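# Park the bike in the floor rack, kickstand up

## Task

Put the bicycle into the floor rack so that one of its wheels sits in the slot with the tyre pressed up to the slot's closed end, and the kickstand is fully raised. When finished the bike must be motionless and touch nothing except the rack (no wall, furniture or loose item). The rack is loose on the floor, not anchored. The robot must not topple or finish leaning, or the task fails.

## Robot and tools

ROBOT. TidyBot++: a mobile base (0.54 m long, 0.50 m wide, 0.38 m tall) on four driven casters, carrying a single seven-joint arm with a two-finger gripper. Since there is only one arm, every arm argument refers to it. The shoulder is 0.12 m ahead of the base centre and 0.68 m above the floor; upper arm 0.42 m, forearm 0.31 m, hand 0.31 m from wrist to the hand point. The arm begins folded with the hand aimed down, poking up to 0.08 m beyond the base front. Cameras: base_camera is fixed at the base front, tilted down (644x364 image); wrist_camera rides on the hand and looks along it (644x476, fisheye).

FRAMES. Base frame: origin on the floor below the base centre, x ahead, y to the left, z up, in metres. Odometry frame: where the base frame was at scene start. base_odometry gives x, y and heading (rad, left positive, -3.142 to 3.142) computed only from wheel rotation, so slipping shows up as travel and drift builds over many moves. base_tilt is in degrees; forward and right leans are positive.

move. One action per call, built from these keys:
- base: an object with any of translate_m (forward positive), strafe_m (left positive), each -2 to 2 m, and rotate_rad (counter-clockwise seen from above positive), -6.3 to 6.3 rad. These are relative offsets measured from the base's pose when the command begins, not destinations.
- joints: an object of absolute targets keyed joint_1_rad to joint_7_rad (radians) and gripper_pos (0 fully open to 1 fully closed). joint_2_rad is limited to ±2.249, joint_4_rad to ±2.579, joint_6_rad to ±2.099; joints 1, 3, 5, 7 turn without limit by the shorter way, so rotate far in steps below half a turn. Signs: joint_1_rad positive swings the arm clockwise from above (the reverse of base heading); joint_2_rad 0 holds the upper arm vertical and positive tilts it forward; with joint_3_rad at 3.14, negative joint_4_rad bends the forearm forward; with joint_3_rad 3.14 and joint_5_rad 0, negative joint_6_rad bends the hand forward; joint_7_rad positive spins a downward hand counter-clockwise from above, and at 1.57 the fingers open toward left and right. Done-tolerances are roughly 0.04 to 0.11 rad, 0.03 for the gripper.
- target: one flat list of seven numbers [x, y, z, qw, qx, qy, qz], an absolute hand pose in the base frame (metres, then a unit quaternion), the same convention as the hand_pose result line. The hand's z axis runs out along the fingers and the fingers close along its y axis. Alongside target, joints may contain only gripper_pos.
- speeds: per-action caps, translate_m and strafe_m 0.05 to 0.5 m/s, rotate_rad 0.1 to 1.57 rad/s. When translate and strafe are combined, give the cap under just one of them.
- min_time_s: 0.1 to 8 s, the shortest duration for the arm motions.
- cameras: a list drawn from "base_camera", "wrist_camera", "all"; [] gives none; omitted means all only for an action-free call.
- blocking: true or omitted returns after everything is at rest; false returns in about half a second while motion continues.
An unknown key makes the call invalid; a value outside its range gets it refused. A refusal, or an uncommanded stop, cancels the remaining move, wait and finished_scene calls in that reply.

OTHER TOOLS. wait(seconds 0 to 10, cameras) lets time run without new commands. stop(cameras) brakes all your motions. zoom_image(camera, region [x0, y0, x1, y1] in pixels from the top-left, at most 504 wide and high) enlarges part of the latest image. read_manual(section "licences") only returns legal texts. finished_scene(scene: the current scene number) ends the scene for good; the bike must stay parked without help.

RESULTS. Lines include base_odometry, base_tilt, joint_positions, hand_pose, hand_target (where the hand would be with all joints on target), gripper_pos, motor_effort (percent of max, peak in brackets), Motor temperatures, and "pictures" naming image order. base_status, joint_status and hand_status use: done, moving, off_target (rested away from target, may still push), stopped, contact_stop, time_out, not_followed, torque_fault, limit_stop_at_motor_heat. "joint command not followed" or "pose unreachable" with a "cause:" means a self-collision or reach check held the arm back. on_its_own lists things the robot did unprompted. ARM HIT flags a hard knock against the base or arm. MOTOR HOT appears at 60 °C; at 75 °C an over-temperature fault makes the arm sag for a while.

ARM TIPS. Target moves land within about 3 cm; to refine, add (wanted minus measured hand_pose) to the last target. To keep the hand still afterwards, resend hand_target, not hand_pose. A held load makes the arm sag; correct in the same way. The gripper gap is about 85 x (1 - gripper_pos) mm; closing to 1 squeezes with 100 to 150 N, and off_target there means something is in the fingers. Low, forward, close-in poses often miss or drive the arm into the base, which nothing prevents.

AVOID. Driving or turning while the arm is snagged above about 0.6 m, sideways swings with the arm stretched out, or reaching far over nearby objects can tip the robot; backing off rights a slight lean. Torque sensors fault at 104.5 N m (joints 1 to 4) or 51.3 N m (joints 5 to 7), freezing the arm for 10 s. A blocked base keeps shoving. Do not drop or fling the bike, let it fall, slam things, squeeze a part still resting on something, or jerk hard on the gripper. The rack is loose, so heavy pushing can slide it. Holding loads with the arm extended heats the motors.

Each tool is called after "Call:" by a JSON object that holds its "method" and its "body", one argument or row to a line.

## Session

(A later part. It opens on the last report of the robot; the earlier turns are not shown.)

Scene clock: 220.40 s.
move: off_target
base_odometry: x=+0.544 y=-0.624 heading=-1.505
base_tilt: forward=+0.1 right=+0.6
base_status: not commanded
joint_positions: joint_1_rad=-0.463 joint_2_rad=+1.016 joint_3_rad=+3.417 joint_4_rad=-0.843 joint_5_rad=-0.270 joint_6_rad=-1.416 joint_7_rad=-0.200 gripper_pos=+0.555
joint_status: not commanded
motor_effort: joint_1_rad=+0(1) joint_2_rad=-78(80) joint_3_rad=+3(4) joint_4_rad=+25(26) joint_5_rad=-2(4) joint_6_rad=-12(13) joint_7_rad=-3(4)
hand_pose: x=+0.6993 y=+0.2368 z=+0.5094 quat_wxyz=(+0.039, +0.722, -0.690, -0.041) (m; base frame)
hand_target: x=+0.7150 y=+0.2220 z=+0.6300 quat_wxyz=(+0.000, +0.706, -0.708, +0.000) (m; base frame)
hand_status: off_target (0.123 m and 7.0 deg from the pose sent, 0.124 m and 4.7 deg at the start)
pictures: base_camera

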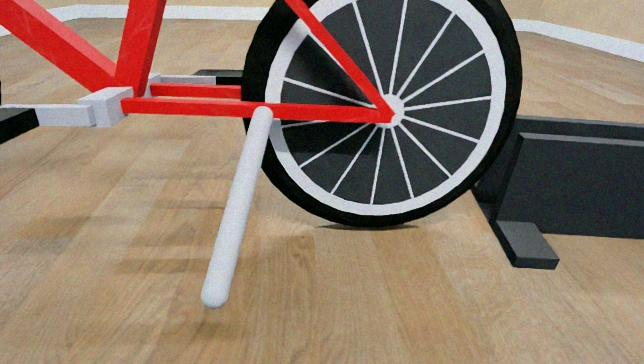

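Call:
{"method": "move", "body": {
  "target": [0.75, 0.222, 0.56, -0.045, 0.705, -0.706, 0.045],
  "min_time_s": 1.0,
  "cameras": ["base_camera"]
}}

Scene clock: 222.27 s.
move: done
base_odometry: x=+0.544 y=-0.624 heading=-1.505
base_tilt: forward=+0.0 right=+0.6
base_status: not commanded
joint_positions: joint_1_rad=-0.471 joint_2_rad=+0.973 joint_3_rad=+3.439 joint_4_rad=-0.942 joint_5_rad=-0.269 joint_6_rad=-1.310 joint_7_rad=-0.203 gripper_pos=+0.562
joint_status: not commanded
motor_effort: joint_1_rad=+1(3) joint_2_rad=-43(80) joint_3_rad=+5(5) joint_4_rad=+16(26) joint_5_rad=+3(4) joint_6_rad=+8(13) joint_7_rad=-2(3)
hand_pose: x=+0.7059 y=+0.2246 z=+0.5081 quat_wxyz=(+0.019, +0.711, -0.702, -0.019) (m; base frame)
hand_target: x=+0.7500 y=+0.2220 z=+0.5600 quat_wxyz=(-0.045, +0.705, -0.706, +0.045) (m; base frame)
hand_status: done (0.068 m and 10.4 deg from the pose sent, 0.073 m and 14.0 deg at the start)
pictures: base_camera

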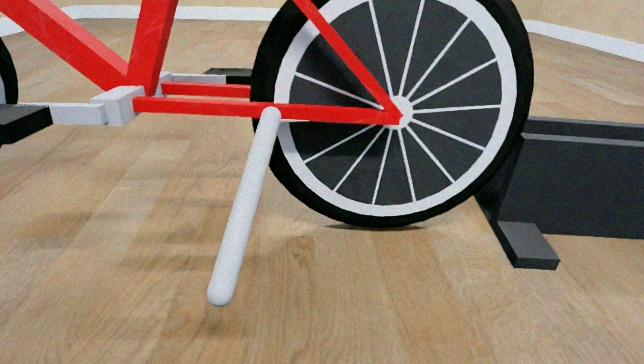

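Call:
{"method": "move", "body": {
  "target": [0.76, 0.222, 0.57, -0.13, 0.694, -0.695, 0.13],
  "min_time_s": 1.0,
  "cameras": ["base_camera"]
}}

Scene clock: 223.90 s.
move: off_target
base_odometry: x=+0.544 y=-0.624 heading=-1.505
base_tilt: forward=+0.0 right=+0.6
base_status: not commanded
joint_positions: joint_1_rad=-0.629 joint_2_rad=+0.819 joint_3_rad=+3.553 joint_4_rad=-1.298 joint_5_rad=-0.274 joint_6_rad=-1.038 joint_7_rad=-0.206 gripper_pos=+0.563
joint_status: not commanded
motor_effort: joint_1_rad=+1(2) joint_2_rad=-34(43) joint_3_rad=+9(10) joint_4_rad=+23(23) joint_5_rad=+11(12) joint_6_rad=+25(25) joint_7_rad=+6(6)
hand_pose: x=+0.6645 y=+0.2200 z=+0.5101 quat_wxyz=(-0.008, +0.708, -0.705, +0.037) (m; base frame)
hand_target: x=+0.7600 y=+0.2220 z=+0.5700 quat_wxyz=(-0.130, +0.695, -0.696, +0.130) (m; base frame)
hand_status: off_target (0.113 m and 17.7 deg from the pose sent, 0.082 m and 24.2 deg at the start)
pictures: base_camera

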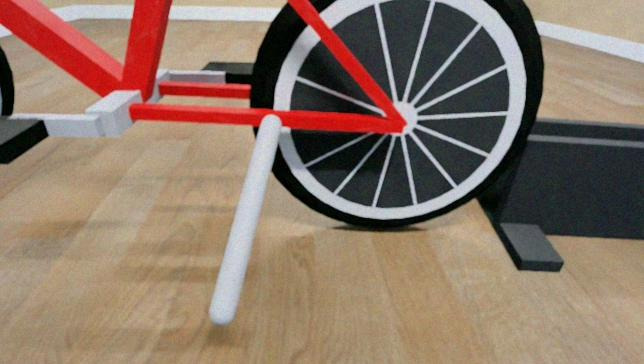

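Call:
{"method": "zoom_image", "body": {
  "camera": "base_camera",
  "region": [320, 100, 600, 290]
}}

Scaled by 1.800.

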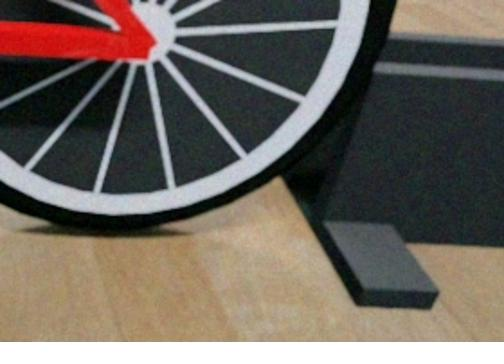

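Call:
{"method": "move", "body": {
  "target": [0.715, 0.222, 0.58, -0.01, 0.706, -0.708, 0.01],
  "min_time_s": 0.8,
  "cameras": ["base_camera"]
}}

Scene clock: 226.27 s.
move: off_target
base_odometry: x=+0.544 y=-0.624 heading=-1.505
base_tilt: forward=+0.0 right=+0.5
base_status: not commanded
joint_positions: joint_1_rad=-0.499 joint_2_rad=+0.942 joint_3_rad=+3.462 joint_4_rad=-1.002 joint_5_rad=-0.266 joint_6_rad=-1.278 joint_7_rad=-0.206 gripper_pos=+0.569
joint_status: not commanded
motor_effort: joint_1_rad=+0(2) joint_2_rad=-63(65) joint_3_rad=+3(10) joint_4_rad=+23(28) joint_5_rad=-5(12) joint_6_rad=-3(27) joint_7_rad=+0(6)
hand_pose: x=+0.6971 y=+0.2226 z=+0.5116 quat_wxyz=(+0.020, +0.710, -0.703, -0.009) (m; base frame)
hand_target: x=+0.7150 y=+0.2220 z=+0.5800 quat_wxyz=(-0.010, +0.706, -0.708, +0.010) (m; base frame)
hand_status: off_target (0.071 m and 4.1 deg from the pose sent, 0.086 m and 3.1 deg at the start)
pictures: base_camera

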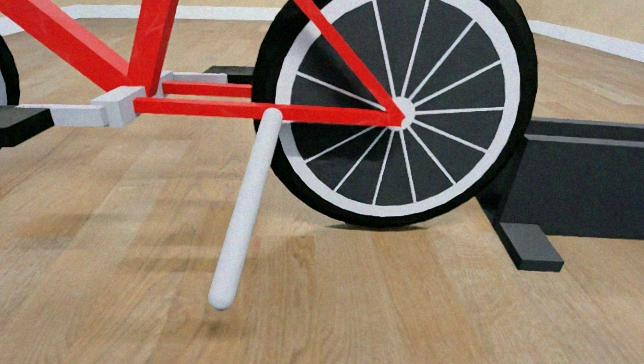

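Call:
{"method": "move", "body": {
  "base": {"strafe_m":-0.1},
  "speeds": {"strafe_m":0.1},
  "cameras": ["all"]
}}

Scene clock: 228.13 s.
move: done
base_odometry: x=+0.444 y=-0.630 heading=-1.505
base_tilt: forward=+0.0 right=+0.6
base_status: done
joint_positions: joint_1_rad=-0.530 joint_2_rad=+0.953 joint_3_rad=+3.408 joint_4_rad=-0.965 joint_5_rad=-0.266 joint_6_rad=-1.280 joint_7_rad=-0.268 gripper_pos=+0.571
joint_status: not commanded
motor_effort: joint_1_rad=+8(15) joint_2_rad=-65(69) joint_3_rad=+8(13) joint_4_rad=+18(23) joint_5_rad=+8(13) joint_6_rad=-13(15) joint_7_rad=+7(9)
hand_pose: x=+0.6883 y=+0.2713 z=+0.5124 quat_wxyz=(+0.005, +0.714, -0.700, -0.024) (m; base frame)
hand_target: x=+0.7150 y=+0.2220 z=+0.5800 quat_wxyz=(-0.010, +0.706, -0.708, +0.010) (m; base frame)
hand_status: not commanded
pictures: base_camera, wrist_camera
camera_calibration:
wrist_camera: T_world_to_cam=[[-0.998808, -0.0270864, 0.0406122, 0.670599], [-0.0249627, 0.998339, 0.0519176, -0.222812], [-0.041951, 0.0508419, -0.997825, 0.667029], [0, 0, 0, 1]] pos_world=[0.69222, 0.206693, 0.649912]

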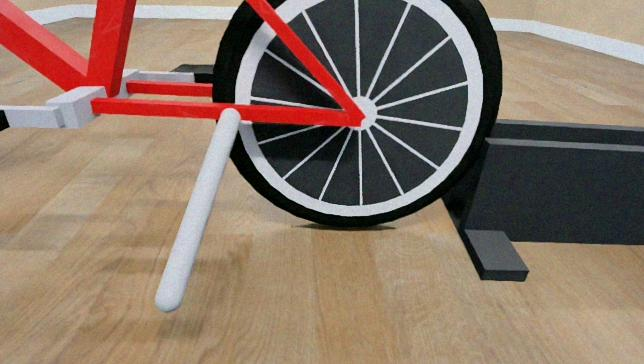

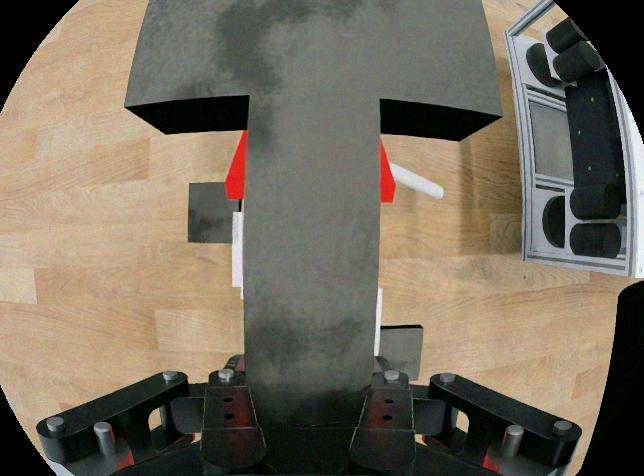

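Call:
{"method": "move", "body": {
  "base": {"strafe_m":-0.08},
  "speeds": {"strafe_m":0.1},
  "cameras": ["base_camera"]
}}

Call:
{"method": "zoom_image", "body": {
  "camera": "base_camera",
  "region": [280, 90, 560, 290]
}}

Scene clock: 229.70 s.
move: done
base_odometry: x=+0.364 y=-0.636 heading=-1.505
base_tilt: forward=+0.0 right=+0.5
base_status: done
joint_positions: joint_1_rad=-0.513 joint_2_rad=+0.955 joint_3_rad=+3.414 joint_4_rad=-0.961 joint_5_rad=-0.266 joint_6_rad=-1.282 joint_7_rad=-0.271 gripper_pos=+0.571
joint_status: not commanded
motor_effort: joint_1_rad=+4(13) joint_2_rad=-63(69) joint_3_rad=+6(12) joint_4_rad=+18(20) joint_5_rad=+7(12) joint_6_rad=-14(18) joint_7_rad=+7(10)
hand_pose: x=+0.6950 y=+0.2591 z=+0.5123 quat_wxyz=(+0.006, +0.706, -0.708, -0.021) (m; base frame)
hand_target: x=+0.7150 y=+0.2220 z=+0.5800 quat_wxyz=(-0.010, +0.706, -0.708, +0.010) (m; base frame)
hand_status: not commanded
pictures: base_camera

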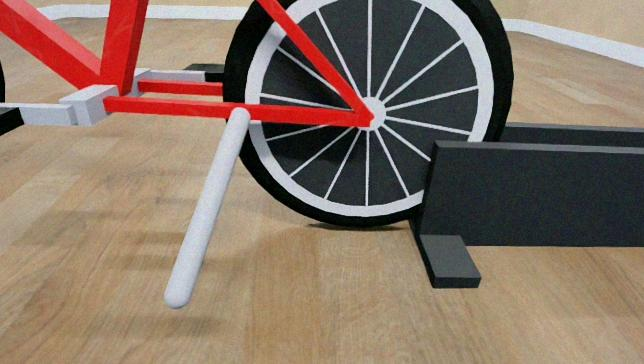

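Scaled by 1.800.

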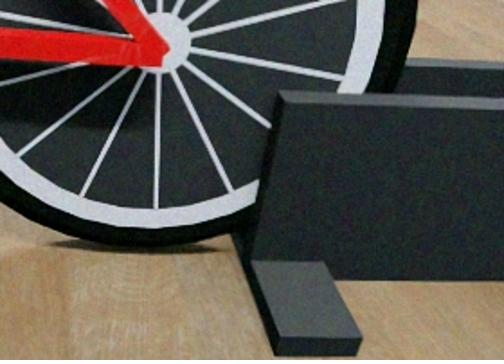

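Call:
{"method": "move", "body": {
  "target": [0.715, 0.222, 0.61, -0.01, 0.706, -0.708, 0.01],
  "base": {"strafe_m":-0.12},
  "speeds": {"strafe_m":0.12},
  "cameras": ["base_camera"]
}}

Scene clock: 232.87 s.
move: off_target
base_odometry: x=+0.245 y=-0.644 heading=-1.505
base_tilt: forward=+0.0 right=+0.6
base_status: done
joint_positions: joint_1_rad=-0.503 joint_2_rad=+0.972 joint_3_rad=+3.407 joint_4_rad=-0.920 joint_5_rad=-0.266 joint_6_rad=-1.313 joint_7_rad=-0.277 gripper_pos=+0.571
joint_status: not commanded
motor_effort: joint_1_rad=+4(10) joint_2_rad=-72(76) joint_3_rad=+6(10) joint_4_rad=+21(23) joint_5_rad=+4(11) joint_6_rad=-13(16) joint_7_rad=+2(10)
hand_pose: x=+0.6983 y=+0.2607 z=+0.5132 quat_wxyz=(+0.009, +0.705, -0.708, -0.026) (m; base frame)
hand_target: x=+0.7150 y=+0.2220 z=+0.6100 quat_wxyz=(-0.010, +0.706, -0.708, +0.010) (m; base frame)
hand_status: off_target (0.106 m and 4.6 deg from the pose sent, 0.106 m and 4.0 deg at the start)
pictures: base_camera

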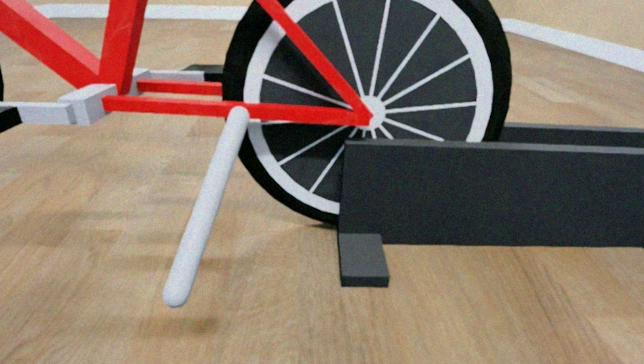

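Call:
{"method": "move", "body": {
  "base": {"strafe_m":-0.17},
  "speeds": {"strafe_m":0.15},
  "cameras": ["base_camera"]
}}

Scene clock: 234.87 s.
move: done
base_odometry: x=+0.075 y=-0.655 heading=-1.505
base_tilt: forward=+0.0 right=+0.6
base_status: done
joint_positions: joint_1_rad=-0.501 joint_2_rad=+0.976 joint_3_rad=+3.404 joint_4_rad=-0.911 joint_5_rad=-0.266 joint_6_rad=-1.319 joint_7_rad=-0.283 gripper_pos=+0.571
joint_status: not commanded
motor_effort: joint_1_rad=+5(12) joint_2_rad=-72(77) joint_3_rad=+6(10) joint_4_rad=+21(24) joint_5_rad=+3(9) joint_6_rad=-16(19) joint_7_rad=+1(8)
hand_pose: x=+0.6993 y=+0.2617 z=+0.5132 quat_wxyz=(+0.009, +0.704, -0.710, -0.027) (m; base frame)
hand_target: x=+0.7150 y=+0.2220 z=+0.6100 quat_wxyz=(-0.010, +0.706, -0.708, +0.010) (m; base frame)
hand_status: not commanded
pictures: base_camera

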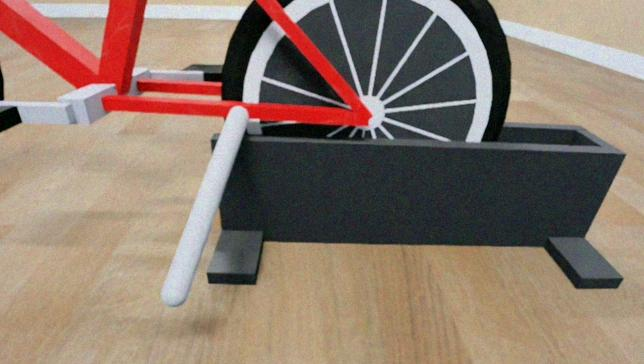

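Call:
{"method": "move", "body": {
  "base": {"strafe_m":-0.1},
  "speeds": {"strafe_m":0.12},
  "cameras": ["base_camera", "wrist_camera"]
}}

Scene clock: 236.43 s.
move: done
base_odometry: x=-0.024 y=-0.662 heading=-1.506
base_tilt: forward=+0.0 right=+0.6
base_status: done
joint_positions: joint_1_rad=-0.507 joint_2_rad=+0.978 joint_3_rad=+3.403 joint_4_rad=-0.906 joint_5_rad=-0.266 joint_6_rad=-1.322 joint_7_rad=-0.286 gripper_pos=+0.571
joint_status: not commanded
motor_effort: joint_1_rad=+5(11) joint_2_rad=-72(77) joint_3_rad=+6(10) joint_4_rad=+21(23) joint_5_rad=+3(8) joint_6_rad=-16(19) joint_7_rad=+2(7)
hand_pose: x=+0.6977 y=+0.2664 z=+0.5132 quat_wxyz=(+0.009, +0.705, -0.708, -0.027) (m; base frame)
hand_target: x=+0.7150 y=+0.2220 z=+0.6100 quat_wxyz=(-0.010, +0.706, -0.708, +0.010) (m; base frame)
hand_status: not commanded
pictures: base_camera, wrist_camera
camera_calibration:
wrist_camera: T_world_to_cam=[[-0.998656, -0.00281893, 0.0517424, 0.667494], [-0.000165422, 0.998688, 0.0512158, -0.234705], [-0.0518188, 0.0511384, -0.997346, 0.675053], [0, 0, 0, 1]] pos_world=[0.701539, 0.201757, 0.650744]

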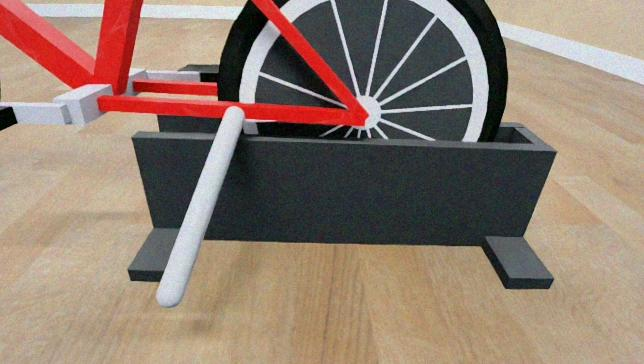

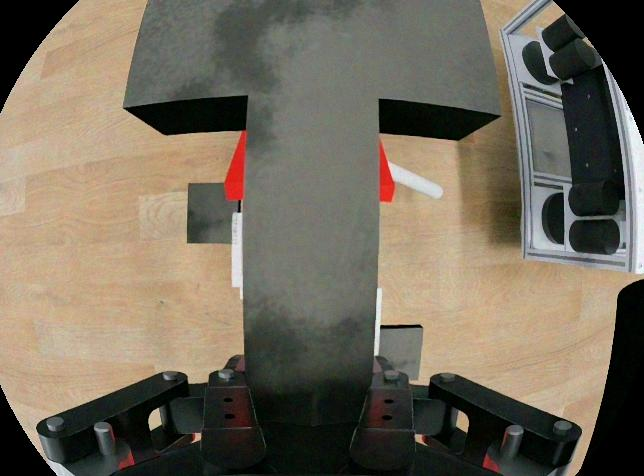

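Call:
{"method": "zoom_image", "body": {
  "camera": "base_camera",
  "region": [380, 80, 600, 240]
}}

Scaled by 2.291.

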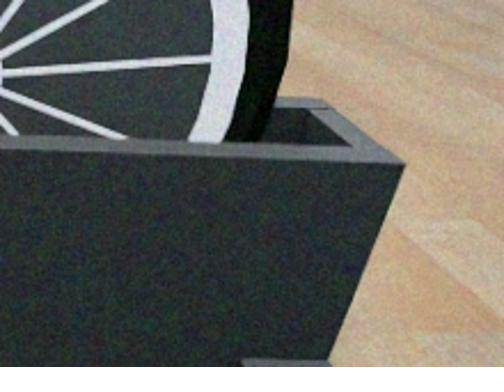

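Call:
{"method": "move", "body": {
  "base": {"strafe_m":-0.06},
  "speeds": {"strafe_m":0.08},
  "cameras": ["base_camera"]
}}

Call:
{"method": "zoom_image", "body": {
  "camera": "base_camera",
  "region": [340, 80, 560, 240]
}}

Scene clock: 238.10 s.
Motor temperatures (°C): [38 45 34 40 38 51 44]
move: done
base_odometry: x=-0.084 y=-0.666 heading=-1.505
base_tilt: forward=+0.0 right=+0.6
base_status: done
joint_positions: joint_1_rad=-0.521 joint_2_rad=+0.980 joint_3_rad=+3.398 joint_4_rad=-0.901 joint_5_rad=-0.266 joint_6_rad=-1.327 joint_7_rad=-0.289 gripper_pos=+0.571
joint_status: not commanded
motor_effort: joint_1_rad=+8(11) joint_2_rad=-74(76) joint_3_rad=+8(9) joint_4_rad=+21(23) joint_5_rad=+6(11) joint_6_rad=-17(20) joint_7_rad=+4(9)
hand_pose: x=+0.6932 y=+0.2766 z=+0.5134 quat_wxyz=(+0.009, +0.711, -0.703, -0.029) (m; base frame)
hand_target: x=+0.7150 y=+0.2220 z=+0.6100 quat_wxyz=(-0.010, +0.706, -0.708, +0.010) (m; base frame)
hand_status: not commanded
pictures: base_camera

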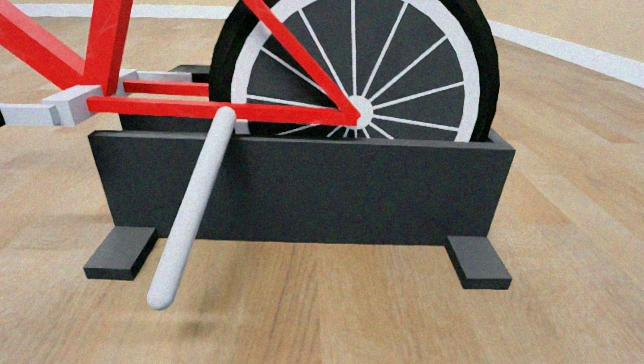

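Scaled by 2.291.

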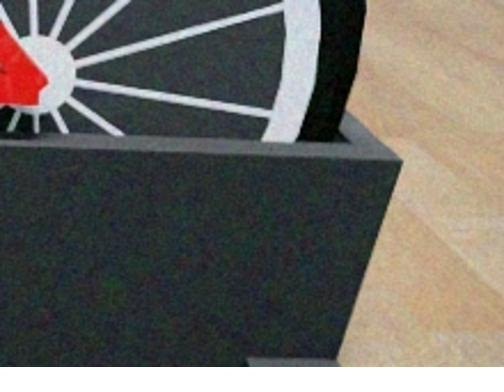

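Call:
{"method": "move", "body": {
  "base": {"strafe_m":-0.035},
  "speeds": {"strafe_m":0.08},
  "cameras": ["base_camera"]
}}

Call:
{"method": "zoom_image", "body": {
  "camera": "base_camera",
  "region": [340, 80, 560, 240]
}}

Scene clock: 239.20 s.
move: done
base_odometry: x=-0.119 y=-0.668 heading=-1.505
base_tilt: forward=+0.0 right=+0.6
base_status: done
joint_positions: joint_1_rad=-0.549 joint_2_rad=+0.981 joint_3_rad=+3.389 joint_4_rad=-0.898 joint_5_rad=-0.266 joint_6_rad=-1.327 joint_7_rad=-0.294 gripper_pos=+0.571
joint_status: not commanded
motor_effort: joint_1_rad=+13(16) joint_2_rad=-73(77) joint_3_rad=+10(12) joint_4_rad=+20(22) joint_5_rad=+8(12) joint_6_rad=-15(19) joint_7_rad=+4(9)
hand_pose: x=+0.6837 y=+0.2970 z=+0.5134 quat_wxyz=(+0.008, +0.721, -0.692, -0.032) (m; base frame)
hand_target: x=+0.7150 y=+0.2220 z=+0.6100 quat_wxyz=(-0.010, +0.706, -0.708, +0.010) (m; base frame)
hand_status: not commanded
pictures: base_camera

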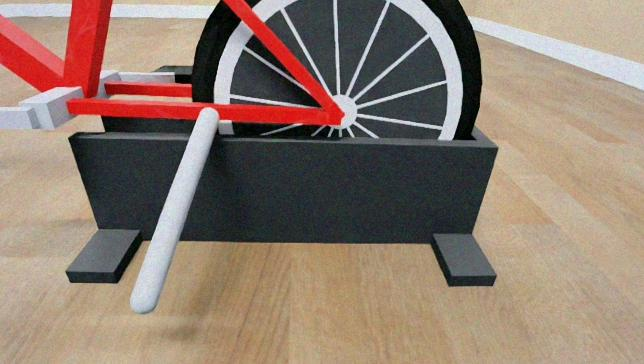

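Scaled by 2.291.

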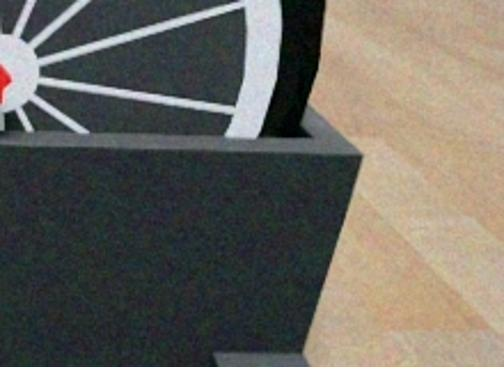

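Call:
{"method": "move", "body": {
  "base": {"strafe_m":-0.04},
  "speeds": {"strafe_m":0.1},
  "cameras": ["all"]
}}

Call:
{"method": "zoom_image", "body": {
  "camera": "base_camera",
  "region": [320, 80, 540, 240]
}}

Scene clock: 240.43 s.
move: done
base_odometry: x=-0.158 y=-0.671 heading=-1.505
base_tilt: forward=+0.0 right=+0.6
base_status: done
joint_positions: joint_1_rad=-0.562 joint_2_rad=+0.983 joint_3_rad=+3.378 joint_4_rad=-0.893 joint_5_rad=-0.267 joint_6_rad=-1.328 joint_7_rad=-0.296 gripper_pos=+0.571
joint_status: not commanded
motor_effort: joint_1_rad=+15(19) joint_2_rad=-71(77) joint_3_rad=+12(14) joint_4_rad=+19(22) joint_5_rad=+10(15) joint_6_rad=-13(20) joint_7_rad=+3(9)
hand_pose: x=+0.6779 y=+0.3101 z=+0.5133 quat_wxyz=(+0.007, +0.727, -0.686, -0.036) (m; base frame)
hand_target: x=+0.7150 y=+0.2220 z=+0.6100 quat_wxyz=(-0.010, +0.706, -0.708, +0.010) (m; base frame)
hand_status: not commanded
pictures: base_camera, wrist_camera
camera_calibration:
wrist_camera: T_world_to_cam=[[-0.996046, -0.0656386, 0.0598725, 0.661372], [-0.0614617, 0.995713, 0.0691216, -0.245074], [-0.0641529, 0.0651684, -0.99581, 0.675158], [0, 0, 0, 1]] pos_world=[0.687008, 0.243436, 0.649671]

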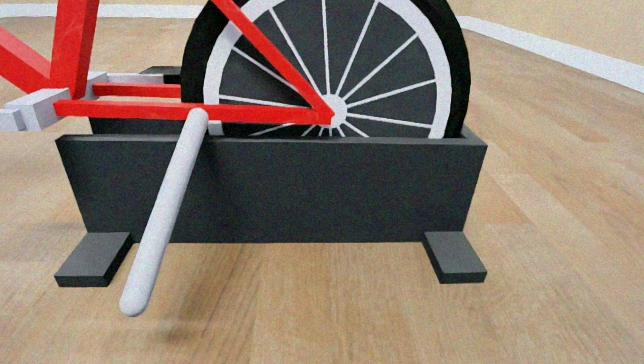

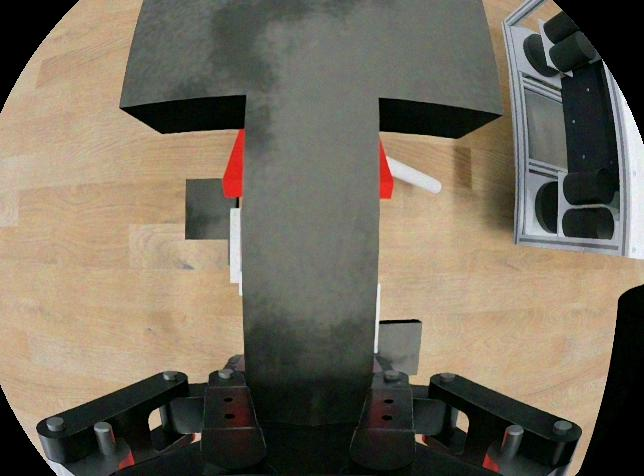

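Scaled by 2.291.

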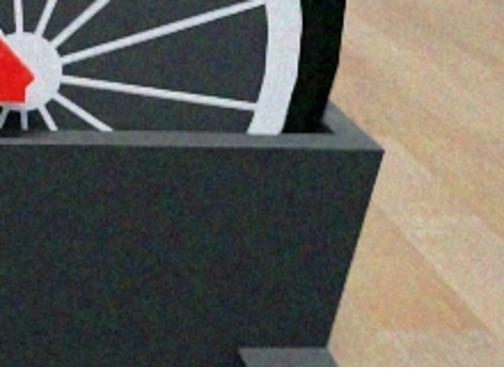

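Call:
{"method": "move", "body": {
  "target": [0.695, 0.288, 0.50, 0.0, 0.715, -0.699, 0.0],
  "min_time_s": 1.2,
  "cameras": ["all"]
}}

Scene clock: 242.53 s.
move: done
base_odometry: x=-0.158 y=-0.671 heading=-1.505
base_tilt: forward=+0.0 right=+0.6
base_status: not commanded
joint_positions: joint_1_rad=-0.586 joint_2_rad=+0.980 joint_3_rad=+3.401 joint_4_rad=-0.912 joint_5_rad=-0.267 joint_6_rad=-1.311 joint_7_rad=-0.296 gripper_pos=+0.572
joint_status: not commanded
motor_effort: joint_1_rad=+4(15) joint_2_rad=-33(71) joint_3_rad=+6(12) joint_4_rad=+11(20) joint_5_rad=+6(11) joint_6_rad=+2(14) joint_7_rad=+2(3)
hand_pose: x=+0.6758 y=+0.3118 z=+0.5103 quat_wxyz=(+0.008, +0.729, -0.684, -0.026) (m; base frame)
hand_target: x=+0.6950 y=+0.2880 z=+0.5000 quat_wxyz=(+0.000, +0.715, -0.699, +0.000) (m; base frame)
hand_status: done (0.032 m and 4.0 deg from the pose sent, 0.031 m and 4.7 deg at the start)
pictures: base_camera, wrist_camera
camera_calibration:
wrist_camera: T_world_to_cam=[[-0.996323, -0.0709204, 0.0480648, 0.667474], [-0.0683823, 0.996275, 0.0525395, -0.233658], [-0.0516119, 0.0490596, -0.997461, 0.669333], [0, 0, 0, 1]] pos_world=[0.683587, 0.247288, 0.647828]

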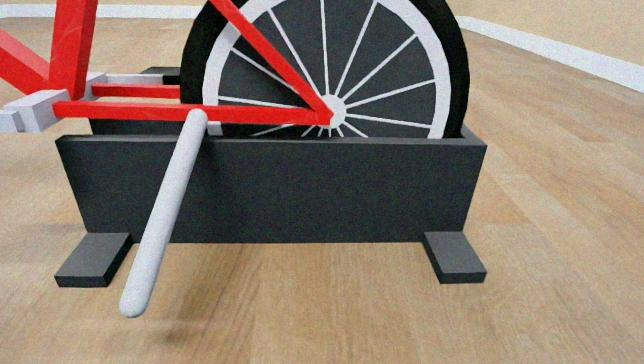

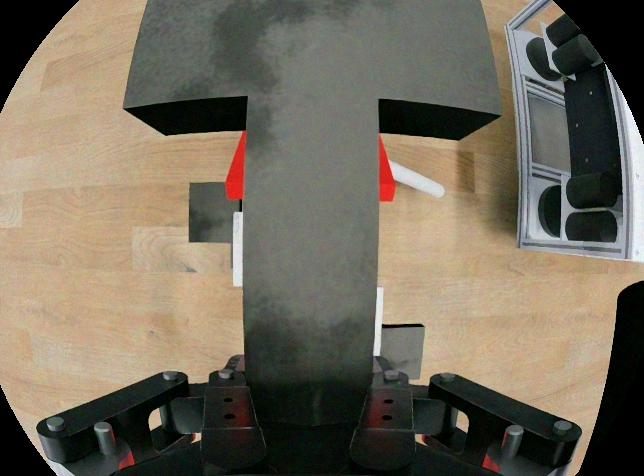

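Call:
{"method": "move", "body": {
  "joints": {"gripper_pos":0.35},
  "cameras": ["all"]
}}

Scene clock: 244.03 s.
move: done
base_odometry: x=-0.158 y=-0.671 heading=-1.505
base_tilt: forward=+0.0 right=+0.6
base_status: not commanded
joint_positions: joint_1_rad=-0.581 joint_2_rad=+0.980 joint_3_rad=+3.434 joint_4_rad=-0.938 joint_5_rad=-0.266 joint_6_rad=-1.270 joint_7_rad=-0.296 gripper_pos=+0.350
joint_status: all done
motor_effort: joint_1_rad=-1(4) joint_2_rad=-41(42) joint_3_rad=+2(6) joint_4_rad=+13(14) joint_5_rad=-2(7) joint_6_rad=-1(5) joint_7_rad=+0(2)
hand_pose: x=+0.6888 y=+0.2930 z=+0.5036 quat_wxyz=(+0.005, +0.719, -0.695, -0.009) (m; base frame)
hand_target: x=+0.6950 y=+0.2880 z=+0.5000 quat_wxyz=(+0.000, +0.715, -0.699, +0.000) (m; base frame)
hand_status: not commanded
pictures: base_camera, wrist_camera
camera_calibration:
wrist_camera: T_world_to_cam=[[-0.999005, -0.040275, 0.0191618, 0.686814], [-0.0396682, 0.99873, 0.0310569, -0.223512], [-0.0203883, 0.0302659, -0.999334, 0.649115], [0, 0, 0, 1]] pos_world=[0.690499, 0.231244, 0.642463]

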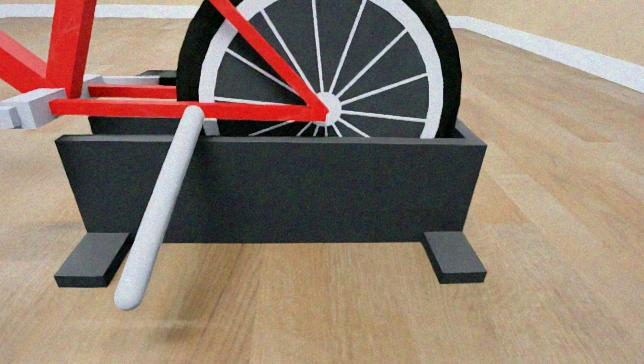

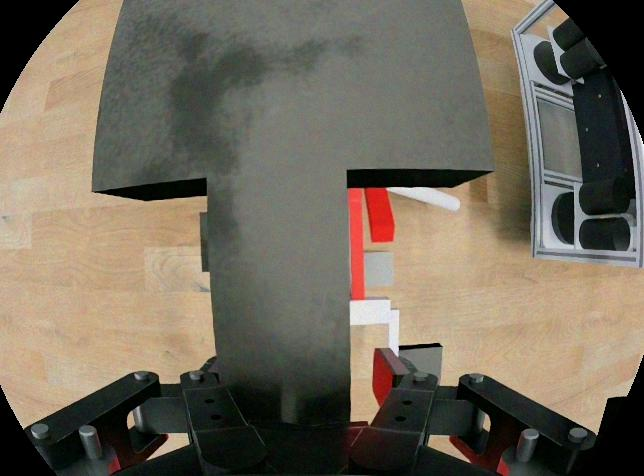

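Call:
{"method": "move", "body": {
  "joints": {"gripper_pos":0.0},
  "cameras": ["all"]
}}

Scene clock: 244.90 s.
move: done
base_odometry: x=-0.158 y=-0.671 heading=-1.505
base_tilt: forward=+0.0 right=+0.6
base_status: not commanded
joint_positions: joint_1_rad=-0.584 joint_2_rad=+0.986 joint_3_rad=+3.435 joint_4_rad=-0.945 joint_5_rad=-0.266 joint_6_rad=-1.263 joint_7_rad=-0.296 gripper_pos=+0.000
joint_status: all done
motor_effort: joint_1_rad=+0(3) joint_2_rad=-45(51) joint_3_rad=+2(5) joint_4_rad=+14(16) joint_5_rad=-2(2) joint_6_rad=-2(4) joint_7_rad=+1(2)
hand_pose: x=+0.6870 y=+0.2928 z=+0.4981 quat_wxyz=(+0.008, +0.719, -0.695, -0.008) (m; base frame)
hand_target: x=+0.6950 y=+0.2880 z=+0.5000 quat_wxyz=(+0.000, +0.715, -0.699, +0.000) (m; base frame)
hand_status: not commanded
pictures: base_camera, wrist_camera
camera_calibration:
wrist_camera: T_world_to_cam=[[-0.998903, -0.0406659, 0.0232231, 0.683175], [-0.0400345, 0.998833, 0.0270324, -0.220821], [-0.0242953, 0.026073, -0.999365, 0.647602], [0, 0, 0, 1]] pos_world=[0.689318, 0.23146, 0.637295]

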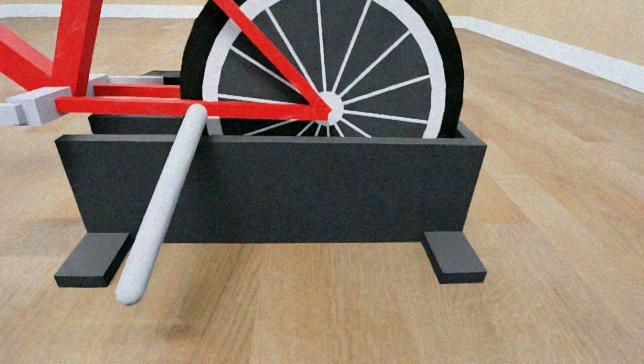

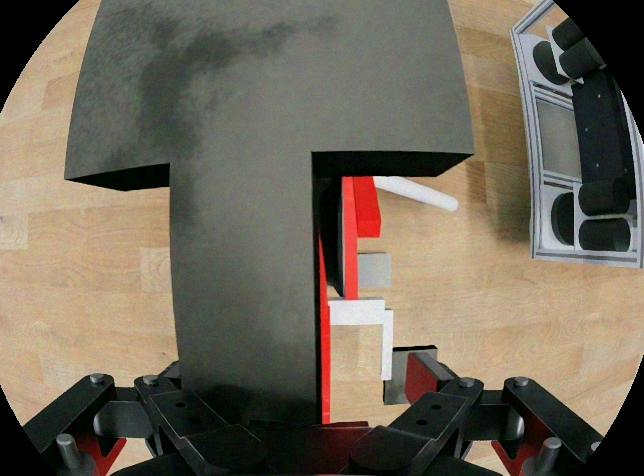

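Call:
{"method": "move", "body": {
  "target": [0.725, 0.288, 0.50, 0.02, 0.715, -0.699, -0.02],
  "min_time_s": 1.0,
  "cameras": ["all"]
}}

Scene clock: 246.60 s.
move: done
base_odometry: x=-0.158 y=-0.671 heading=-1.505
base_tilt: forward=+0.0 right=+0.6
base_status: not commanded
joint_positions: joint_1_rad=-0.515 joint_2_rad=+1.061 joint_3_rad=+3.397 joint_4_rad=-0.665 joint_5_rad=-0.266 joint_6_rad=-1.419 joint_7_rad=-0.297 gripper_pos=+0.000
joint_status: not commanded
motor_effort: joint_1_rad=+0(1) joint_2_rad=-44(51) joint_3_rad=+1(3) joint_4_rad=+15(18) joint_5_rad=-2(3) joint_6_rad=+1(5) joint_7_rad=+0(1)
hand_pose: x=+0.7309 y=+0.3048 z=+0.5304 quat_wxyz=(-0.015, +0.726, -0.687, -0.015) (m; base frame)
hand_target: x=+0.7250 y=+0.2880 z=+0.5000 quat_wxyz=(+0.020, +0.715, -0.699, -0.020) (m; base frame)
hand_status: done (0.035 m and 4.5 deg from the pose sent, 0.038 m and 2.0 deg at the start)
pictures: base_camera, wrist_camera
camera_calibration:
wrist_camera: T_world_to_cam=[[-0.998167, -0.0605062, -0.00115378, 0.745237], [-0.0604429, 0.995816, 0.0685429, -0.238143], [-0.00299832, 0.068487, -0.997648, 0.65126], [0, 0, 0, 1]] pos_world=[0.73143, 0.237635, 0.666911]

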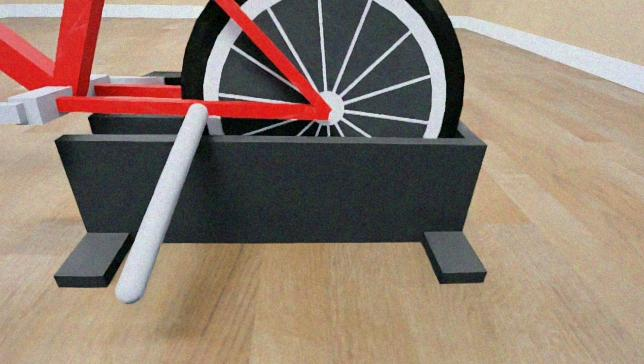

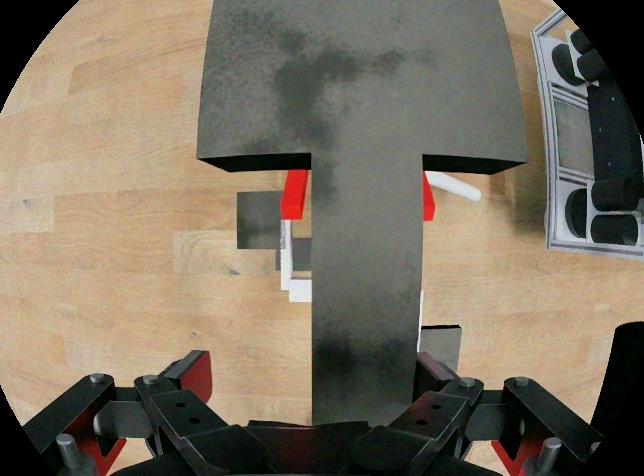

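Call:
{"method": "move", "body": {
  "target": [0.715, 0.285, 0.62, 0.0, 0.715, -0.699, 0.0],
  "min_time_s": 0.8
}}

Call:
{"method": "move", "body": {
  "target": [0.44, 0.27, 0.40, 0.0, 0.707, -0.707, 0.0],
  "joints": {"gripper_pos":1.0},
  "min_time_s": 1.2,
  "cameras": ["all"]
}}

Scene clock: 248.73 s.
move: done
base_odometry: x=-0.158 y=-0.671 heading=-1.505
base_tilt: forward=+0.0 right=+0.6
base_status: not commanded
joint_positions: joint_1_rad=-0.513 joint_2_rad=+1.025 joint_3_rad=+3.397 joint_4_rad=-0.592 joint_5_rad=-0.250 joint_6_rad=-1.559 joint_7_rad=-0.311 gripper_pos=+0.000
joint_status: not commanded
motor_effort: joint_1_rad=-1(2) joint_2_rad=-43(46) joint_3_rad=+0(1) joint_4_rad=+14(15) joint_5_rad=-2(4) joint_6_rad=-1(2) joint_7_rad=+1(1)
hand_pose: x=+0.7172 y=+0.2996 z=+0.5771 quat_wxyz=(+0.001, +0.728, -0.685, -0.018) (m; base frame)
hand_target: x=+0.7150 y=+0.2850 z=+0.6200 quat_wxyz=(+0.000, +0.715, -0.699, +0.000) (m; base frame)
hand_status: done (0.045 m and 3.0 deg from the pose sent, 0.093 m and 3.1 deg at the start)
pictures: none

Scene clock: 251.43 s.
move: off_target
base_odometry: x=-0.159 y=-0.671 heading=-1.505
base_tilt: forward=-0.1 right=+0.7
base_status: not commanded
joint_positions: joint_1_rad=-0.888 joint_2_rad=+0.501 joint_3_rad=+3.641 joint_4_rad=-1.810 joint_5_rad=-0.516 joint_6_rad=-0.547 joint_7_rad=-0.191 gripper_pos=+0.999
joint_status: all done
motor_effort: joint_1_rad=-12(12) joint_2_rad=+24(43) joint_3_rad=-13(14) joint_4_rad=-10(14) joint_5_rad=-3(7) joint_6_rad=-2(4) joint_7_rad=+1(1)
hand_pose: x=+0.5888 y=+0.2857 z=+0.5654 quat_wxyz=(-0.189, +0.657, -0.729, +0.033) (m; base frame)
hand_target: x=+0.4400 y=+0.2700 z=+0.4000 quat_wxyz=(+0.000, +0.707, -0.707, +0.000) (m; base frame)
hand_status: off_target (0.223 m and 22.9 deg from the pose sent, 0.330 m and 4.0 deg at the start)
pictures: base_camera, wrist_camera
camera_calibration:
wrist_camera: T_world_to_cam=[[-0.946163, 0.128002, -0.297307, 0.68529], [0.0509364, 0.965924, 0.253764, -0.39195], [0.319658, 0.224958, -0.920441, 0.408731], [0, 0, 0, 1]] pos_world=[0.537706, 0.198928, 0.679418]

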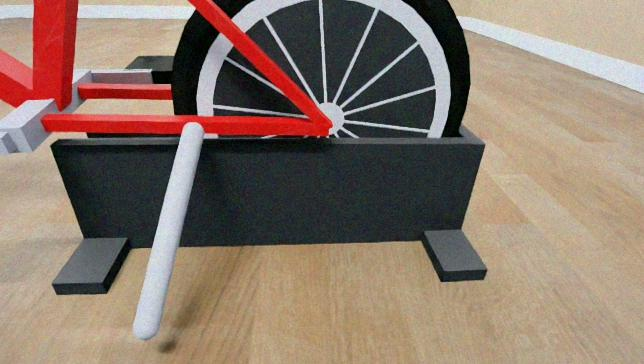

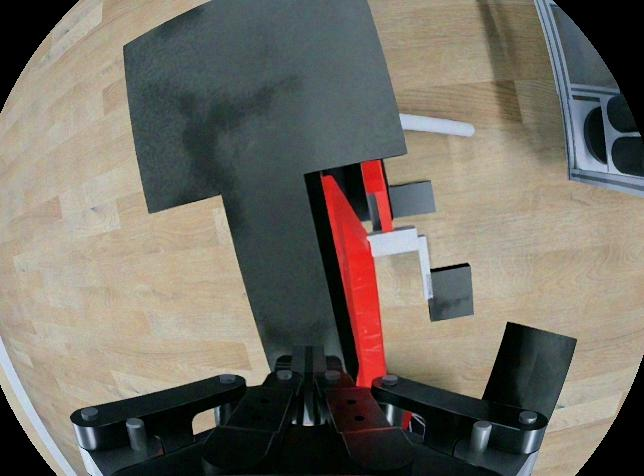

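Call:
{"method": "move", "body": {
  "target": [0.62, 0.286, 0.72, 0.0, 0.707, -0.707, 0.0],
  "min_time_s": 1.0,
  "cameras": ["all"]
}}

Scene clock: 254.27 s.
move: done
base_odometry: x=-0.159 y=-0.671 heading=-1.505
base_tilt: forward=+0.0 right=+0.6
base_status: not commanded
joint_positions: joint_1_rad=-0.638 joint_2_rad=+0.703 joint_3_rad=+3.432 joint_4_rad=-0.852 joint_5_rad=-0.240 joint_6_rad=-1.601 joint_7_rad=-0.380 gripper_pos=+0.999
joint_status: not commanded
motor_effort: joint_1_rad=+0(14) joint_2_rad=-35(40) joint_3_rad=+1(15) joint_4_rad=+14(15) joint_5_rad=-1(13) joint_6_rad=+0(7) joint_7_rad=+1(2)
hand_pose: x=+0.6209 y=+0.3088 z=+0.7011 quat_wxyz=(-0.013, +0.722, -0.691, -0.024) (m; base frame)
hand_target: x=+0.6200 y=+0.2860 z=+0.7200 quat_wxyz=(+0.000, +0.707, -0.707, +0.000) (m; base frame)
hand_status: done (0.030 m and 4.0 deg from the pose sent, 0.158 m and 22.9 deg at the start)
pictures: base_camera, wrist_camera
camera_calibration:
wrist_camera: T_world_to_cam=[[-0.998668, -0.0496269, 0.0140902, 0.622047], [-0.048392, 0.995818, 0.0774894, -0.274247], [-0.0178768, 0.0767044, -0.996894, 0.827088], [0, 0, 0, 1]] pos_world=[0.622733, 0.240529, 0.837005]

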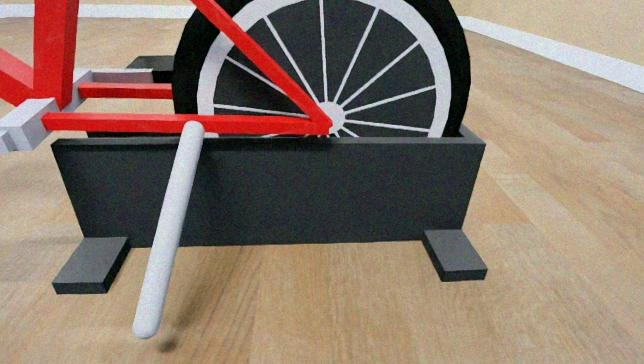

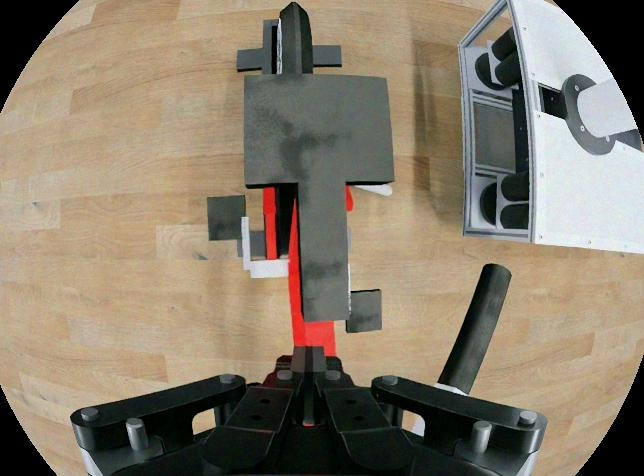

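Call:
{"method": "move", "body": {
  "joints": {"joint_1_rad":0,"joint_2_rad":-0.322,"joint_3_rad":3.14,"joint_4_rad":-2.5,"joint_5_rad":0,"joint_6_rad":-0.3,"joint_7_rad":1.57,"gripper_pos":0},
  "base": {"translate_m":-0.16},
  "speeds": {"translate_m":0.2},
  "cameras": ["all"]
}}

Scene clock: 258.47 s.
move: done
base_odometry: x=-0.169 y=-0.511 heading=-1.505
base_tilt: forward=+0.0 right=+0.6
base_status: done
joint_positions: joint_1_rad=-0.020 joint_2_rad=-0.294 joint_3_rad=+3.158 joint_4_rad=-2.482 joint_5_rad=-0.070 joint_6_rad=-0.346 joint_7_rad=+1.524 gripper_pos=+0.000
joint_status: all done
motor_effort: joint_1_rad=+0(2) joint_2_rad=-4(38) joint_3_rad=+1(2) joint_4_rad=+15(17) joint_5_rad=-2(3) joint_6_rad=+5(6) joint_7_rad=+1(2)
hand_pose: x=+0.4315 y=+0.0103 z=+0.6475 quat_wxyz=(-0.031, +0.953, -0.049, +0.298) (m; base frame)
hand_target: x=+0.4357 y=+0.0018 z=+0.6563 quat_wxyz=(+0.000, +0.945, +0.000, +0.326) (m; base frame)
hand_status: not commanded
pictures: base_camera, wrist_camera
camera_calibration:
wrist_camera: T_world_to_cam=[[-0.0697337, -0.993977, -0.0845442, 0.0915834], [-0.831861, 0.104717, -0.545016, 0.76833], [0.550586, 0.032323, -0.834152, 0.442902], [0, 0, 0, 1]] pos_world=[0.401674, -0.00374175, 0.795943]

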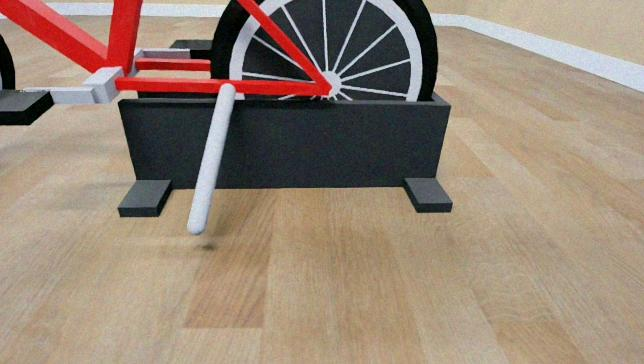

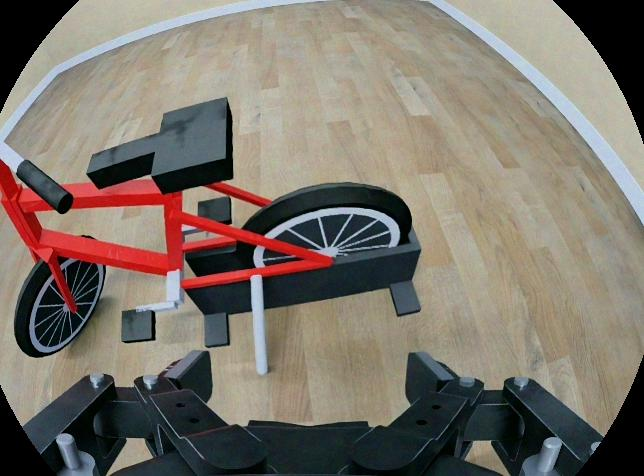

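Call:
{"method": "move", "body": {
  "target": [0.56, 0.168, 0.20, 0, 0.9239, 0, 0.3827],
  "min_time_s": 1.5,
  "cameras": ["all"]
}}

Scene clock: 261.93 s.
move: done
base_odometry: x=-0.169 y=-0.511 heading=-1.505
base_tilt: forward=+0.0 right=+0.6
base_status: not commanded
joint_positions: joint_1_rad=-0.685 joint_2_rad=+1.483 joint_3_rad=+3.182 joint_4_rad=-2.102 joint_5_rad=-0.397 joint_6_rad=+1.107 joint_7_rad=+1.242 gripper_pos=+0.000
joint_status: not commanded
motor_effort: joint_1_rad=+0(1) joint_2_rad=-29(31) joint_3_rad=+1(2) joint_4_rad=-4(15) joint_5_rad=-2(4) joint_6_rad=+6(6) joint_7_rad=+0(1)
hand_pose: x=+0.5530 y=+0.1898 z=+0.2031 quat_wxyz=(-0.019, +0.933, +0.030, +0.358) (m; base frame)
hand_target: x=+0.5600 y=+0.1680 z=+0.2000 quat_wxyz=(+0.000, +0.924, +0.000, +0.383) (m; base frame)
hand_status: done (0.023 m and 5.0 deg from the pose sent, 0.492 m and 12.2 deg at the start)
pictures: base_camera, wrist_camera
camera_calibration:
wrist_camera: T_world_to_cam=[[0.0728719, -0.997296, -0.00954273, 0.147498], [-0.758294, -0.049188, -0.650055, 0.618181], [0.647828, 0.0546069, -0.759827, -0.0735754], [0, 0, 0, 1]] pos_world=[0.505679, 0.181524, 0.347355]

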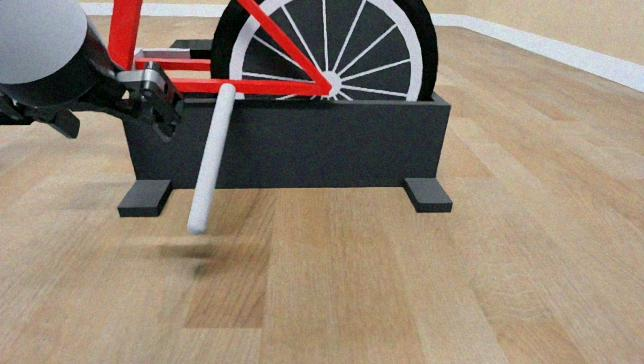

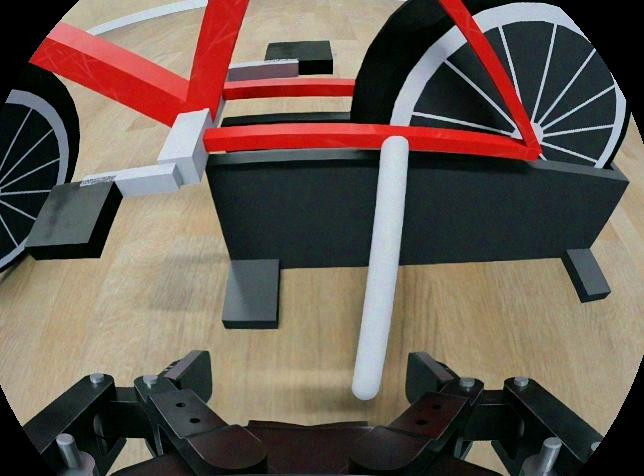

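Call:
{"method": "move", "body": {
  "target": [0.665, 0.148, 0.09, 0, 0.9239, 0, 0.3827],
  "min_time_s": 1.2,
  "cameras": ["all"]
}}

Scene clock: 263.70 s.
move: done
base_odometry: x=-0.169 y=-0.511 heading=-1.505
base_tilt: forward=+0.0 right=+0.6
base_status: not commanded
joint_positions: joint_1_rad=-0.492 joint_2_rad=+1.670 joint_3_rad=+3.189 joint_4_rad=-1.623 joint_5_rad=-0.397 joint_6_rad=+0.987 joint_7_rad=+1.350 gripper_pos=+0.000
joint_status: not commanded
motor_effort: joint_1_rad=+0(1) joint_2_rad=-34(35) joint_3_rad=+1(2) joint_4_rad=+1(4) joint_5_rad=-1(4) joint_6_rad=+7(7) joint_7_rad=+1(1)
hand_pose: x=+0.6907 y=+0.1674 z=+0.1284 quat_wxyz=(-0.022, +0.906, -0.032, +0.421) (m; base frame)
hand_target: x=+0.6650 y=+0.1480 z=+0.0900 quat_wxyz=(+0.000, +0.924, +0.000, +0.383) (m; base frame)
hand_status: done (0.050 m and 6.6 deg from the pose sent, 0.165 m and 5.0 deg at the start)
pictures: base_camera, wrist_camera
camera_calibration:
wrist_camera: T_world_to_cam=[[-0.0367991, -0.997404, -0.0618969, 0.196903], [-0.663412, 0.0707039, -0.744906, 0.599444], [0.747349, 0.0136512, -0.664292, -0.292417], [0, 0, 0, 1]] pos_world=[0.623461, 0.158001, 0.264467]

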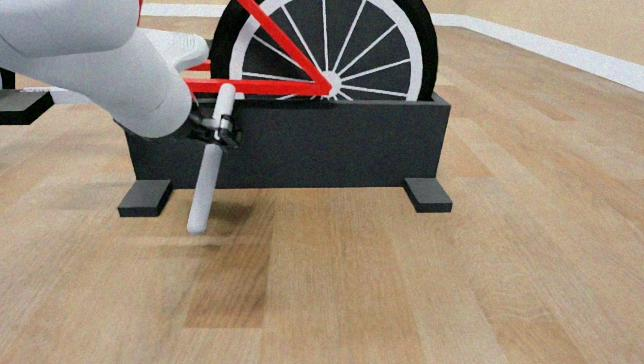

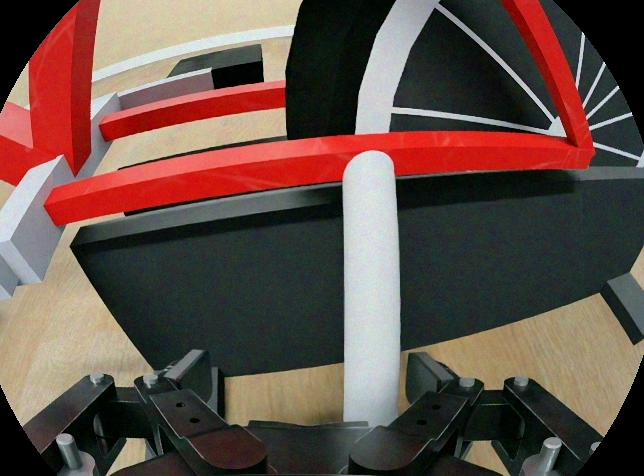

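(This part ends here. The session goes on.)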